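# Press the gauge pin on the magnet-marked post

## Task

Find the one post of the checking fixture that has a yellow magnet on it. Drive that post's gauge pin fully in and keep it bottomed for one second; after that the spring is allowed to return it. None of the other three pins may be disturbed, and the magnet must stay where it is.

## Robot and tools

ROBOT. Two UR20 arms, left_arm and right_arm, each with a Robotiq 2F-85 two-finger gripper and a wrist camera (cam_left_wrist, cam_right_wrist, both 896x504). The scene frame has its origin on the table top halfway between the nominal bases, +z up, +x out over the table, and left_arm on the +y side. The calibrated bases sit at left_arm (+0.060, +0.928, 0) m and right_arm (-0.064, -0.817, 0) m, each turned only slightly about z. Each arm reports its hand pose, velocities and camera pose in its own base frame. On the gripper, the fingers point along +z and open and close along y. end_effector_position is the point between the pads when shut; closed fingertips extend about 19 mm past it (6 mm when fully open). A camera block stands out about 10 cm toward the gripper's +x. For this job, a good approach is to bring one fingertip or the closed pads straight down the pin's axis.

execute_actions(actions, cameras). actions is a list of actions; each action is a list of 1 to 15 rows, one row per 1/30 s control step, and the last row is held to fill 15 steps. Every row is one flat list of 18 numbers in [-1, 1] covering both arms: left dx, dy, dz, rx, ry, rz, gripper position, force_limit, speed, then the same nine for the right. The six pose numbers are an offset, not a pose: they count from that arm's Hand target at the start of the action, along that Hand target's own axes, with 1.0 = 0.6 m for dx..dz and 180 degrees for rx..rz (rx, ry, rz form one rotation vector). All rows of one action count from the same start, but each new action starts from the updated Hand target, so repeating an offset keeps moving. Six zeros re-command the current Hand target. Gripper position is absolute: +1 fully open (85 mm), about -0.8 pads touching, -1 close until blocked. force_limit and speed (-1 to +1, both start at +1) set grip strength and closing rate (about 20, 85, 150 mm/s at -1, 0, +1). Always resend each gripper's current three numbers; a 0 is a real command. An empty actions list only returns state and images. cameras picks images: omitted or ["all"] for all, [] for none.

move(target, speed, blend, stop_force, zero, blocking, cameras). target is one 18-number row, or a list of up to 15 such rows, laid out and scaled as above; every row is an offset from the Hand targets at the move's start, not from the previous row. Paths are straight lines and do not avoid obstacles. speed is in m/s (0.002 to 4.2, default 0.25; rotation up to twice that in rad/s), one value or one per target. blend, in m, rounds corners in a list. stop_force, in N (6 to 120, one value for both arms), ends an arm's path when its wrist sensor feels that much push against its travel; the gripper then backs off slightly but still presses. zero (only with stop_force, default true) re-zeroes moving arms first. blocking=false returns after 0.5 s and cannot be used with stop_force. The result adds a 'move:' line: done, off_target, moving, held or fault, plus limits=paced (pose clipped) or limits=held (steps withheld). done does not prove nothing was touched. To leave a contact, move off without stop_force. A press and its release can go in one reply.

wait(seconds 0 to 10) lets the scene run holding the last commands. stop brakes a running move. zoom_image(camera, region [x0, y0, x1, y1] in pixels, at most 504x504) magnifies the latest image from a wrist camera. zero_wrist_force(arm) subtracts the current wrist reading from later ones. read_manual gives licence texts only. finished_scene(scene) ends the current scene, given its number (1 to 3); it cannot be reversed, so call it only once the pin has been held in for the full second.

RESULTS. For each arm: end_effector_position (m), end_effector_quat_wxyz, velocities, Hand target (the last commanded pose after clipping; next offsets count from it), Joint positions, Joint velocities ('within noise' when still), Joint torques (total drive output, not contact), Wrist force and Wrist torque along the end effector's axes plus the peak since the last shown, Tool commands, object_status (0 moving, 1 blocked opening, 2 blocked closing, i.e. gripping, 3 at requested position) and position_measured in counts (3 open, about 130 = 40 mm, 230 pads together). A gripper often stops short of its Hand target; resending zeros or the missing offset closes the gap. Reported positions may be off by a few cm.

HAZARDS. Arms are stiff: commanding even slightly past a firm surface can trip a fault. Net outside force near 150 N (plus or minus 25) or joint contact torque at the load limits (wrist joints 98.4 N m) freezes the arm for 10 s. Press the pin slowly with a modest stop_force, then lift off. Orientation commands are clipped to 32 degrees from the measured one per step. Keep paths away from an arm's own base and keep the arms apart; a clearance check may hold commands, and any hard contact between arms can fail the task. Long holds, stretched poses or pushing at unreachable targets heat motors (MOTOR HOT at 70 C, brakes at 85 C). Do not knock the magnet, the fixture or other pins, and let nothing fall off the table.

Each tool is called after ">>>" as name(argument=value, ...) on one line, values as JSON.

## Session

>>> execute_actions(actions=[])

Scene clock: 0.00 s.
left_arm: end_effector_position=(+0.3071, -0.4220, +0.1602) position_measured=3 object_status=3 end_effector_quat_wxyz=(+0.066, +0.956, -0.074, +0.275) | right_arm: end_effector_position=(+0.4900, -0.3027, +0.2369) position_measured=3 object_status=3 end_effector_quat_wxyz=(+0.548, -0.467, -0.511, -0.471)
Joint positions: left_arm=[-1.763 -1.739 2.857 -2.766 -1.003 1.555] | right_arm=[2.511 -2.074 -2.06 -2.212 2.389 -0.015]
Joint velocities: within noise
Joint torques (N m): no reading
Motor temperatures (°C): left_arm=[24 35 26 38 34 33] | right_arm=[28 35 35 36 33 38]
Wrist force (N): no reading
Wrist torque (N m): no reading
Wrist force, peak (N): no reading
Hand target: left_arm +0.3071, -0.4220, +0.1602; +0.066, +0.956, -0.074, +0.275 | right_arm +0.4900, -0.3027, +0.2369; +0.548, -0.467, -0.511, -0.471
Tool commands: left_gripper/position=+1.0 left_gripper/force_limit=+1.0 left_gripper/speed=+1.0 right_gripper/position=+1.0 right_gripper/force_limit=+1.0 right_gripper/speed=+1.0
camera_calibration:
cam_left_wrist: T_world_to_cam=[[-0.285835, -0.958093, 0.0188626, -0.30276], [-0.929607, 0.27245, -0.248197, 0.463413], [0.232657, -0.0884782, -0.968526, 0.172428], [0, 0, 0, 1]] pos_world=[0.304136, -0.401073, 0.28773]
cam_right_wrist: T_world_to_cam=[[0.978979, 0.0562001, -0.196068, -0.399553], [-0.174505, -0.266853, -0.947807, 0.238768], [-0.105588, 0.962097, -0.251436, 0.530477], [0, 0, 0, 1]] pos_world=[0.488832, -0.424199, 0.281347]

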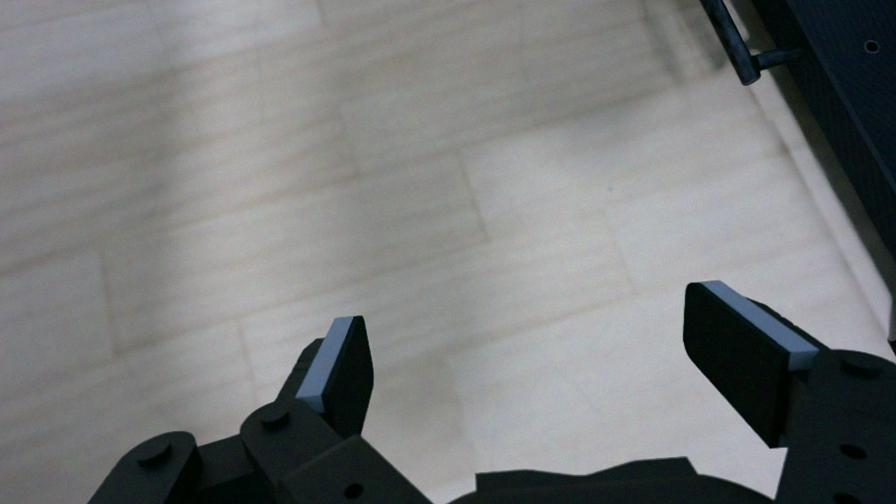

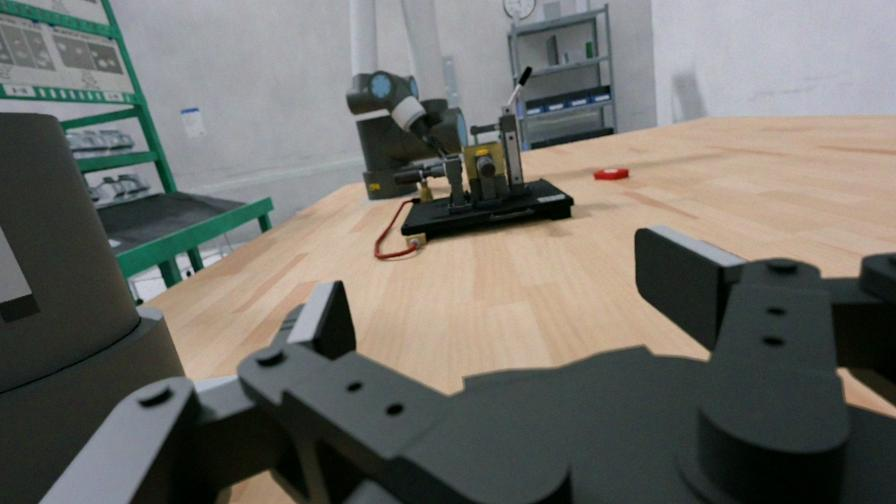

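>>> zoom_image(camera="cam_right_wrist", region=[360, 50, 620, 270])

>>> zoom_image(camera="cam_right_wrist", region=[390, 110, 530, 220])

Scaled by 1.938 from the camera's 896x504 image, which has a finer 1280x720 frame.

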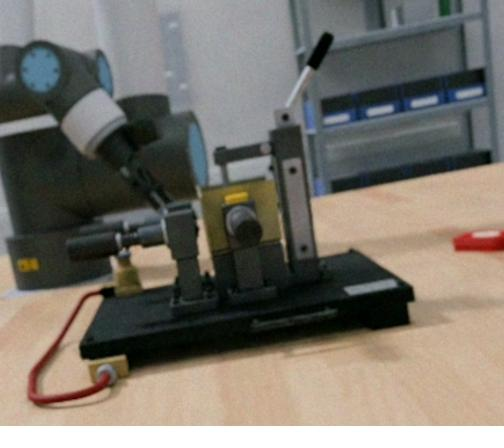

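Scaled by 3.600 from the camera's 896x504 image, which has a finer 1280x720 frame.

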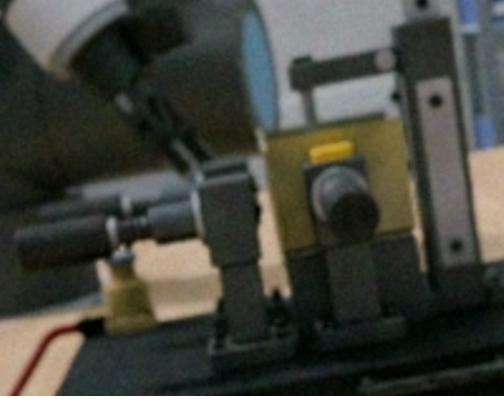

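>>> move(target=[[0,0,0,0,0,0,1,1,1,0.343,0.212,0.324,-0.0193,-0.2563,0.011,-1,-1,0],[0,0,0,0,0,0,1,1,1,0.408,0.302,0.82,-0.0386,-0.5127,0.0221,-1,-1,0]], speed=0.3, blend=[0.08,0], cameras=["cam_right_wrist"])

Scene clock: 4.37 s.
left_arm: end_effector_position=(+0.3071, -0.4220, +0.1602) position_measured=3 object_status=3 end_effector_quat_wxyz=(+0.066, +0.956, -0.074, +0.275) | right_arm: end_effector_position=(+0.6192, +0.1977, +0.4969) position_measured=232 object_status=3 end_effector_quat_wxyz=(+0.000, +0.707, +0.707, +0.000)
Joint positions: left_arm=[-1.763 -1.739 2.857 -2.766 -1.003 1.555] | right_arm=[3.766 -1.299 -2.168 -1.246 1.57 2.194]
Joint velocities: within noise
Joint torques (N m): left_arm=[2.32 -4.39 -57.78 -7.98 3.89 -0.96] | right_arm=[21.72 7.92 117.18 5.98 -4.48 3.62]
Motor temperatures (°C): left_arm=[24 35 26 38 34 33] | right_arm=[28 35 35 36 33 38]
Wrist force (N): left_arm=[0.0 0.0 -0.3] | right_arm=[-1.6 3.8 2.0]
Wrist torque (N m): left_arm=[0.01 0.00 0.00] | right_arm=[1.63 0.33 -0.38]
Wrist force, peak (N): left_arm=[-0.1 -0.5 -0.3] | right_arm=[-1.3 4.4 2.4]
Hand target: left_arm +0.3071, -0.4220, +0.1602; +0.066, +0.956, -0.074, +0.275 | right_arm +0.6192, +0.1978, +0.4969; +0.001, +0.707, +0.707, +0.000
Off the commanded pose: left_arm 0.000 m, 0 deg | right_arm 0.000 m, 0 deg.
move: done
camera_calibration:
cam_right_wrist: T_world_to_cam=[[0.984118, -0.162796, 0.0707762, -0.595603], [-0.176355, -0.942134, 0.285101, 0.163302], [0.0202673, -0.293055, -0.955881, 0.648371], [0, 0, 0, 1]] pos_world=[0.601802, 0.246899, 0.615362]
Images, in order (width x height): cam_right_wrist 896x504.

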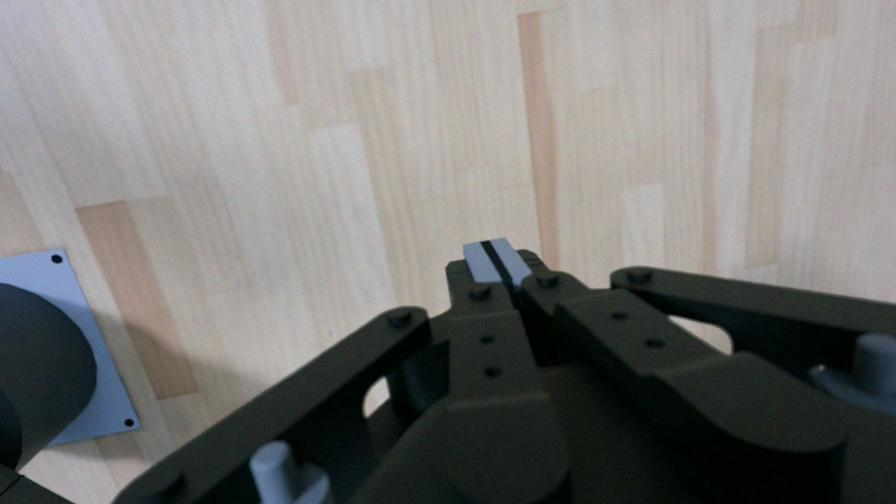

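>>> move(target=[0,0,0,0,0,0,1,1,1,0.567,-0.183,0.128,0,0,0,-1,-1,0], speed=0.3, cameras=["cam_right_wrist"])

Scene clock: 6.37 s.
left_arm: end_effector_position=(+0.3071, -0.4220, +0.1602) position_measured=3 object_status=3 end_effector_quat_wxyz=(+0.066, +0.956, -0.074, +0.275) | right_arm: end_effector_position=(+0.5092, +0.5377, +0.4197) position_measured=232 object_status=3 end_effector_quat_wxyz=(+0.000, +0.707, +0.707, +0.000)
Joint positions: left_arm=[-1.763 -1.739 2.857 -2.766 -1.003 1.555] | right_arm=[4.229 -1.463 -2.159 -1.091 1.57 2.658]
Joint velocities: within noise
Joint torques (N m): left_arm=[4.52 -7.44 -58.5 -8.22 4.29 -0.88] | right_arm=[29.44 35.87 109.19 15.04 -3.22 4.8]
Motor temperatures (°C): left_arm=[24 35 26 38 34 33] | right_arm=[28 35 35 36 33 38]
Wrist force (N): left_arm=[0.2 -0.1 0.0] | right_arm=[-0.2 2.1 1.5]
Wrist torque (N m): left_arm=[-0.01 -0.02 0.00] | right_arm=[1.40 0.03 -0.42]
Wrist force, peak (N): left_arm=[0.4 0.1 -0.4] | right_arm=[-5.0 4.9 1.3]
Hand target: left_arm +0.3071, -0.4220, +0.1602; +0.066, +0.956, -0.074, +0.275 | right_arm +0.5092, +0.5379, +0.4196; +0.001, +0.707, +0.707, +0.000
Off the commanded pose: left_arm 0.000 m, 0 deg | right_arm 0.000 m, 0 deg.
move: done
camera_calibration:
cam_right_wrist: T_world_to_cam=[[0.9841, -0.16288, 0.0708356, -0.426607], [-0.176456, -0.942063, 0.285271, 0.486172], [0.0202667, -0.293235, -0.955826, 0.67652], [0, 0, 0, 1]] pos_world=[0.491901, 0.586899, 0.538163]
Images, in order (width x height): cam_right_wrist 896x504.

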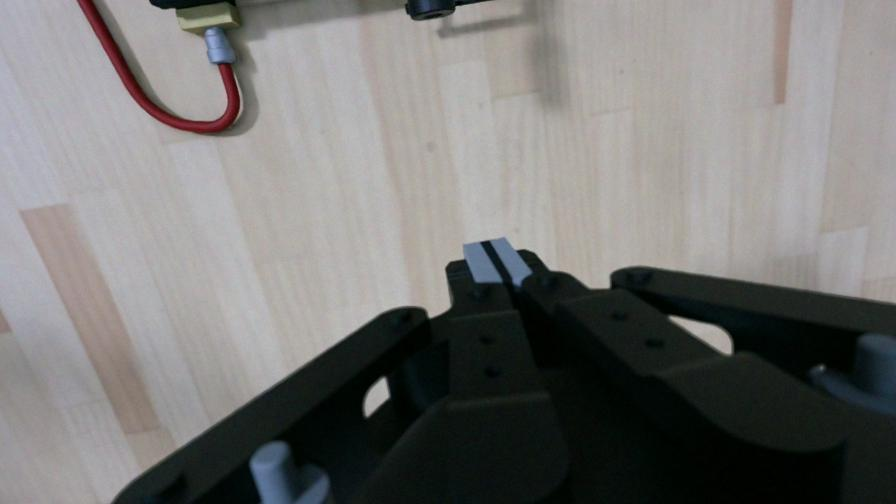

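>>> zoom_image(camera="cam_right_wrist", region=[130, 0, 630, 120])

Scaled by 1.008 from the camera's 896x504 image, which has a finer 1280x720 frame.

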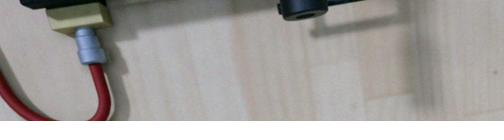

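>>> move(target=[[0,0,0,0,0,0,1,1,1,0.0417,0.025,0.36,0,0,0,-1,-1,0],[0,0,0,0,0,0,1,1,1,0.0917,0.025,0.4,0,0,0,-1,-1,0]], speed=[0.25,0.1], blend=[0.02,0], cameras=["cam_right_wrist"])

>>> zoom_image(camera="cam_right_wrist", region=[350, 0, 650, 300])

Scene clock: 8.73 s.
left_arm: end_effector_position=(+0.3071, -0.4220, +0.1602) position_measured=3 object_status=3 end_effector_quat_wxyz=(+0.066, +0.956, -0.074, +0.275) | right_arm: end_effector_position=(+0.5242, +0.5924, +0.1797) position_measured=232 object_status=3 end_effector_quat_wxyz=(+0.001, +0.707, +0.707, +0.000)
Joint positions: left_arm=[-1.763 -1.739 2.857 -2.766 -1.003 1.555] | right_arm=[4.245 -1.746 -2.291 -0.677 1.57 2.674]
Joint velocities: within noise
Joint torques (N m): left_arm=[4.15 -12.24 -60.37 -7.68 3.3 -0.82] | right_arm=[22.74 79.1 85.19 15.78 3.68 5.34]
Motor temperatures (°C): left_arm=[24 35 26 38 34 33] | right_arm=[28 35 35 36 33 38]
Wrist force (N): left_arm=[-0.1 0.2 -0.1] | right_arm=[-0.1 2.6 1.4]
Wrist torque (N m): left_arm=[0.05 0.03 0.00] | right_arm=[1.47 -0.01 -0.45]
Wrist force, peak (N): left_arm=[0.0 -0.2 -0.4] | right_arm=[-1.0 2.7 3.4]
Hand target: left_arm +0.3071, -0.4220, +0.1602; +0.066, +0.956, -0.074, +0.275 | right_arm +0.5242, +0.5926, +0.1796; +0.001, +0.707, +0.707, +0.000
Off the commanded pose: left_arm 0.000 m, 0 deg | right_arm 0.000 m, 0 deg.
move: done; blend cut to 0.0192 m at target 1
camera_calibration:
cam_right_wrist: T_world_to_cam=[[0.9841, -0.16288, 0.0708356, -0.415344], [-0.176456, -0.942063, 0.285271, 0.608892], [0.0202667, -0.293235, -0.955826, 0.462889], [0, 0, 0, 1]] pos_world=[0.506801, 0.641699, 0.298163]
Images, in order (width x height): cam_right_wrist 896x504.

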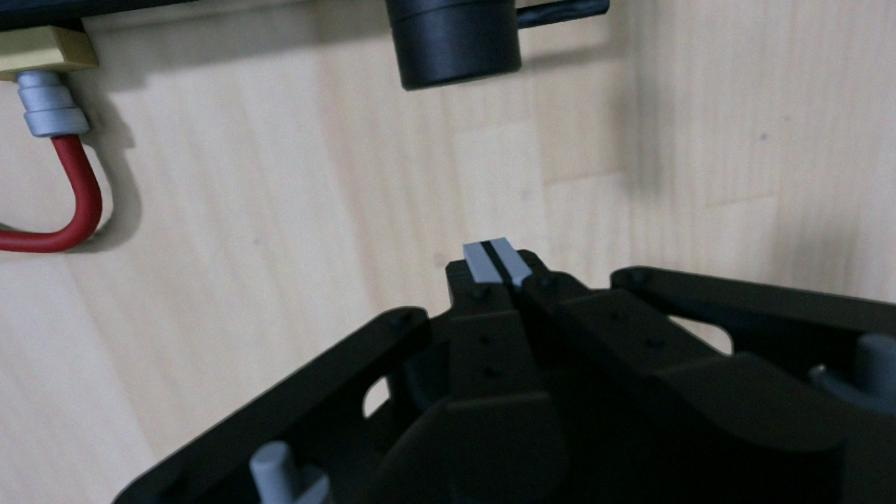

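Scaled by 1.680 from the camera's 896x504 image, which has a finer 1280x720 frame.

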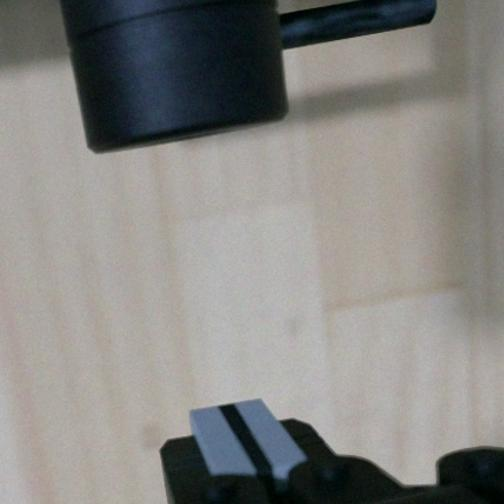

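>>> move(target=[0,0,0,0,0,0,1,1,1,0.1,-0.003,0,0,0,0,-1,-1,0], speed=0.04, stop_force=8, cameras=["cam_right_wrist"])

>>> zoom_image(camera="cam_right_wrist", region=[350, 100, 650, 400])

Scene clock: 11.70 s.
left_arm: end_effector_position=(+0.3071, -0.4220, +0.1602) position_measured=3 object_status=3 end_effector_quat_wxyz=(+0.066, +0.956, -0.074, +0.275) | right_arm: end_effector_position=(+0.5227, +0.6401, +0.1795) position_measured=232 object_status=3 end_effector_quat_wxyz=(+0.001, +0.707, +0.707, +0.000)
Joint positions: left_arm=[-1.763 -1.739 2.857 -2.766 -1.003 1.555] | right_arm=[4.274 -1.781 -2.243 -0.689 1.57 2.702]
Joint velocities: within noise
Joint torques (N m): left_arm=[10.39 -13.08 -60.87 -7.81 4.21 -0.78] | right_arm=[-16.91 129.13 70.2 15.75 3.25 -7.07]
Motor temperatures (°C): left_arm=[24 35 26 38 34 33] | right_arm=[28 35 35 36 33 38]
Wrist force (N): left_arm=[0.0 0.1 0.1] | right_arm=[-6.1 1.2 2.4]
Wrist torque (N m): left_arm=[0.03 0.01 0.00] | right_arm=[1.49 0.07 -0.43]
Wrist force, peak (N): left_arm=[0.5 0.1 -0.3] | right_arm=[-9.4 3.6 1.2]
Hand target: left_arm +0.3071, -0.4220, +0.1602; +0.066, +0.956, -0.074, +0.275 | right_arm +0.5227, +0.6401, +0.1795; +0.001, +0.707, +0.707, +0.000 (not the last commanded pose)
Off the commanded pose: left_arm 0.000 m, 0 deg | right_arm 0.012 m, 0 deg.
move: contact (right_arm)
camera_calibration:
cam_right_wrist: T_world_to_cam=[[0.984102, -0.162897, 0.070764, -0.406167], [-0.176454, -0.942023, 0.285407, 0.653474], [0.0201694, -0.293356, -0.95579, 0.476807], [0, 0, 0, 1]] pos_world=[0.505401, 0.689299, 0.297963]
Images, in order (width x height): cam_right_wrist 896x504.

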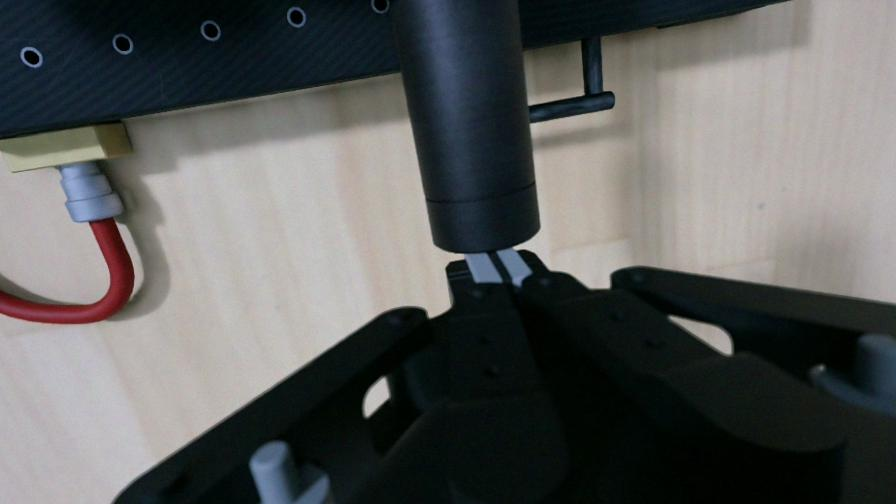

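Scaled by 1.680 from the camera's 896x504 image, which has a finer 1280x720 frame.

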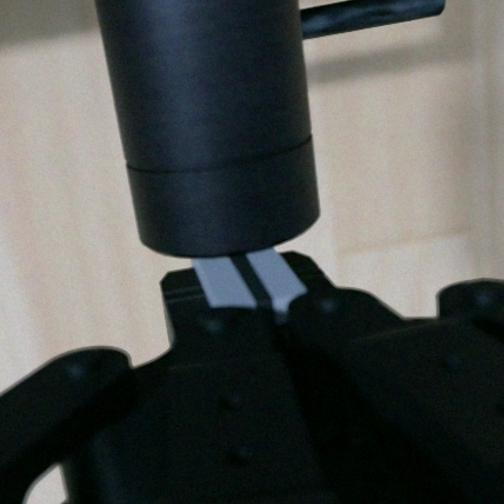

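>>> move(target=[0,0,0,0,0,0,1,1,1,0.018,0,0,0,0,0,-1,-1,0], speed=0.02, stop_force=18, cameras=[])

>>> move(target=[0,0,0,0,0,0,1,1,1,0.04,0,0,0,0,0,-1,-1,0], speed=0.003, stop_force=15, cameras=["cam_right_wrist"])

>>> wait(seconds=1.3, cameras=[])

Scene clock: 13.43 s.
left_arm: end_effector_position=(+0.3071, -0.4220, +0.1602) position_measured=3 object_status=3 end_effector_quat_wxyz=(+0.066, +0.956, -0.074, +0.275) | right_arm: end_effector_position=(+0.5227, +0.6509, +0.1795) position_measured=232 object_status=3 end_effector_quat_wxyz=(+0.001, +0.707, +0.707, +0.000)
Joint positions: left_arm=[-1.763 -1.739 2.857 -2.766 -1.003 1.555] | right_arm=[4.279 -1.789 -2.232 -0.692 1.57 2.708]
Joint velocities: within noise
Joint torques (N m): left_arm=[7.72 -7.41 -66.23 -7.42 4.91 -1.14] | right_arm=[23.97 87.75 90.36 9.54 3.16 6.07]
Motor temperatures (°C): left_arm=[24 35 26 38 34 33] | right_arm=[28 35 35 36 33 38]
Wrist force (N): left_arm=[0.1 0.1 -0.2] | right_arm=[-11.7 0.6 0.2]
Wrist torque (N m): left_arm=[0.02 -0.01 0.00] | right_arm=[1.60 0.14 -0.47]
Wrist force, peak (N): left_arm=[0.2 -0.1 -0.5] | right_arm=[-11.9 0.4 0.2]
Hand target: left_arm +0.3071, -0.4220, +0.1602; +0.066, +0.956, -0.074, +0.275 | right_arm +0.5227, +0.6509, +0.1795; +0.001, +0.707, +0.707, +0.000
Off the commanded pose: left_arm 0.000 m, 0 deg | right_arm 0.000 m, 0 deg.
move: done
No camera images: "cameras" was empty.

Scene clock: 16.70 s.
left_arm: end_effector_position=(+0.3071, -0.4220, +0.1602) position_measured=3 object_status=3 end_effector_quat_wxyz=(+0.066, +0.956, -0.074, +0.275) | right_arm: end_effector_position=(+0.5226, +0.6587, +0.1794) position_measured=232 object_status=3 end_effector_quat_wxyz=(+0.001, +0.707, +0.707, +0.000)
Joint positions: left_arm=[-1.763 -1.739 2.857 -2.766 -1.003 1.555] | right_arm=[4.283 -1.795 -2.224 -0.695 1.57 2.712]
Joint velocities: within noise
Joint torques (N m): left_arm=[9.32 -5.97 -66.96 -8.07 4.6 -0.71] | right_arm=[15.26 118.62 79.94 21.51 3.88 1.49]
Motor temperatures (°C): left_arm=[24 35 26 38 34 33] | right_arm=[28 35 35 36 33 38]
Wrist force (N): left_arm=[-0.2 0.0 0.0] | right_arm=[-30.3 3.2 -5.3]
Wrist torque (N m): left_arm=[0.00 0.05 0.00] | right_arm=[1.65 0.15 -0.55]
Wrist force, peak (N): left_arm=[0.0 0.2 -0.5] | right_arm=[-32.0 2.5 -5.2]
Hand target: left_arm +0.3071, -0.4220, +0.1602; +0.066, +0.956, -0.074, +0.275 | right_arm +0.5226, +0.6587, +0.1794; +0.001, +0.707, +0.707, +0.000 (not the last commanded pose)
Off the commanded pose: left_arm 0.000 m, 0 deg | right_arm 0.016 m, 0 deg.
move: contact (right_arm)
camera_calibration:
cam_right_wrist: T_world_to_cam=[[0.984103, -0.162886, 0.0707768, -0.403027], [-0.176449, -0.941996, 0.285497, 0.671053], [0.020168, -0.293447, -0.955762, 0.482256], [0, 0, 0, 1]] pos_world=[0.505301, 0.707999, 0.297864]
Images, in order (width x height): cam_right_wrist 896x504.

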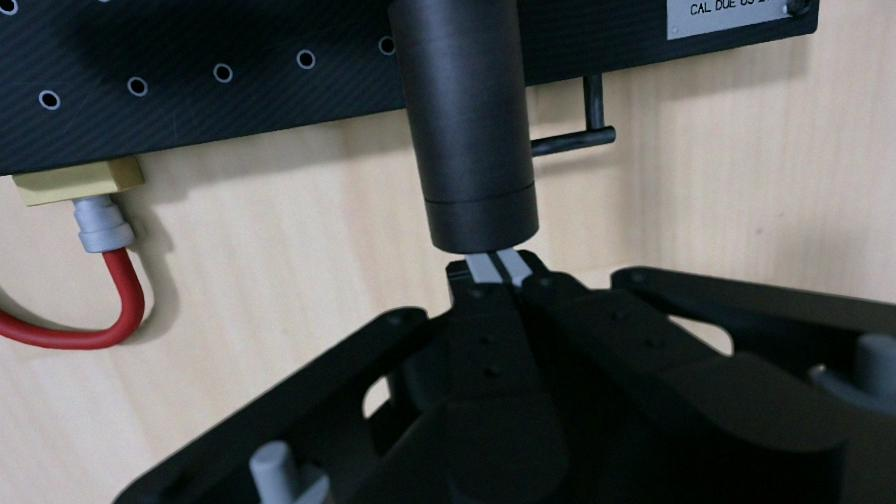

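Scene clock: 18.00 s.
left_arm: end_effector_position=(+0.3071, -0.4220, +0.1602) position_measured=3 object_status=3 end_effector_quat_wxyz=(+0.066, +0.956, -0.074, +0.275) | right_arm: end_effector_position=(+0.5226, +0.6587, +0.1794) position_measured=232 object_status=3 end_effector_quat_wxyz=(+0.001, +0.707, +0.707, +0.000)
Joint positions: left_arm=[-1.763 -1.739 2.857 -2.766 -1.003 1.555] | right_arm=[4.283 -1.795 -2.224 -0.695 1.57 2.712]
Joint velocities: within noise
Joint torques (N m): left_arm=[12.58 -5.65 -69.26 -7.88 4.74 -0.26] | right_arm=[3.51 126.73 78.34 19.34 3.83 -6.1]
Motor temperatures (°C): left_arm=[24 35 26 38 34 33] | right_arm=[28 35 35 36 33 38]
Wrist force (N): left_arm=[-0.4 0.0 0.2] | right_arm=[-24.9 5.1 -1.2]
Wrist torque (N m): left_arm=[0.00 0.07 0.00] | right_arm=[1.60 0.14 -0.50]
Wrist force, peak (N): left_arm=[-0.3 0.3 -0.5] | right_arm=[-30.1 3.2 -5.2]
Hand target: left_arm +0.3071, -0.4220, +0.1602; +0.066, +0.956, -0.074, +0.275 | right_arm +0.5226, +0.6587, +0.1794; +0.001, +0.707, +0.707, +0.000 (not the last commanded pose)
Tool commands: left_gripper/position=+1.0 left_gripper/force_limit=+1.0 left_gripper/speed=+1.0 right_gripper/position=-1.0 right_gripper/force_limit=-1.0 right_gripper/speed=+0.0
Off the commanded pose: left_arm 0.000 m, 0 deg | right_arm 0.016 m, 0 deg.
wait: 1.30 s; at rest by 0.17 s
No camera images: "cameras" was empty.

Same signature as scene 2 (about 19 mm of travel, then a hard stop near 30 N). I'll back off.

>>> move(target=[0,0,0,0,0,0,1,1,1,-0.09,0,0,0,0,0,-1,-1,0], speed=0.06, cameras=["cam_right_wrist"])

>>> finished_scene(scene=3)

Scene clock: 19.43 s.
left_arm: end_effector_position=(+0.3071, -0.4220, +0.1602) position_measured=3 object_status=3 end_effector_quat_wxyz=(+0.066, +0.956, -0.074, +0.275) | right_arm: end_effector_position=(+0.5227, +0.6049, +0.1795) position_measured=232 object_status=3 end_effector_quat_wxyz=(+0.001, +0.707, +0.707, +0.000)
Joint positions: left_arm=[-1.763 -1.739 2.857 -2.766 -1.003 1.555] | right_arm=[4.254 -1.755 -2.279 -0.68 1.57 2.683]
Joint velocities: within noise
Joint torques (N m): left_arm=[14.79 -2.79 -68.88 -7.51 5.22 -0.49] | right_arm=[-16.45 125.97 54.7 15.71 -1.88 -6.14]
Motor temperatures (°C): left_arm=[24 35 26 38 33 33] | right_arm=[28 35 35 36 33 38]
Wrist force (N): left_arm=[0.0 0.0 0.0] | right_arm=[-0.9 1.9 1.2]
Wrist torque (N m): left_arm=[0.00 0.00 0.00] | right_arm=[1.36 0.12 -0.43]
Wrist force, peak (N): left_arm=[-0.1 -0.4 -0.1] | right_arm=[-24.9 5.3 -1.1]
Hand target: left_arm +0.3071, -0.4220, +0.1602; +0.066, +0.956, -0.074, +0.275 | right_arm +0.5227, +0.6047, +0.1795; +0.001, +0.707, +0.707, +0.000
Off the commanded pose: left_arm 0.000 m, 0 deg | right_arm 0.000 m, 0 deg.
move: done
camera_calibration:
cam_right_wrist: T_world_to_cam=[[0.984102, -0.162897, 0.070764, -0.411901], [-0.176454, -0.942023, 0.285407, 0.620315], [0.0201694, -0.293356, -0.95579, 0.466481], [0, 0, 0, 1]] pos_world=[0.505401, 0.654099, 0.297963]
Images, in order (width x height): cam_right_wrist 896x504.

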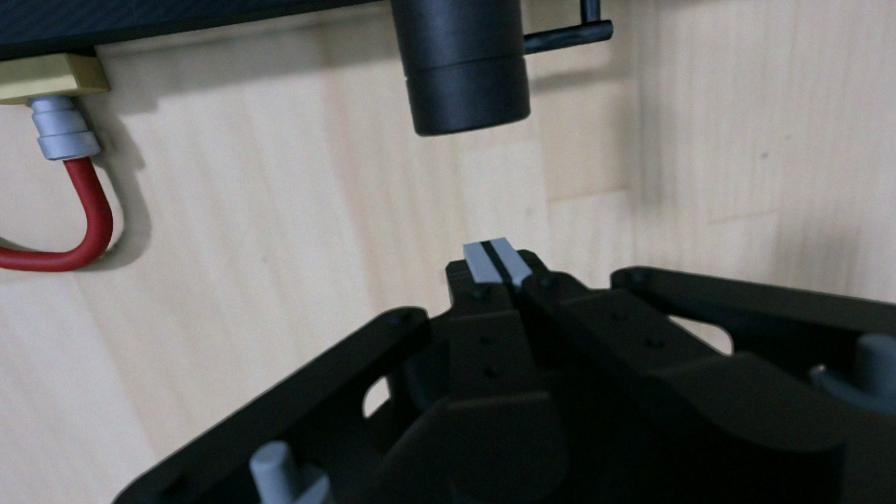

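The scene is finished: the task was done.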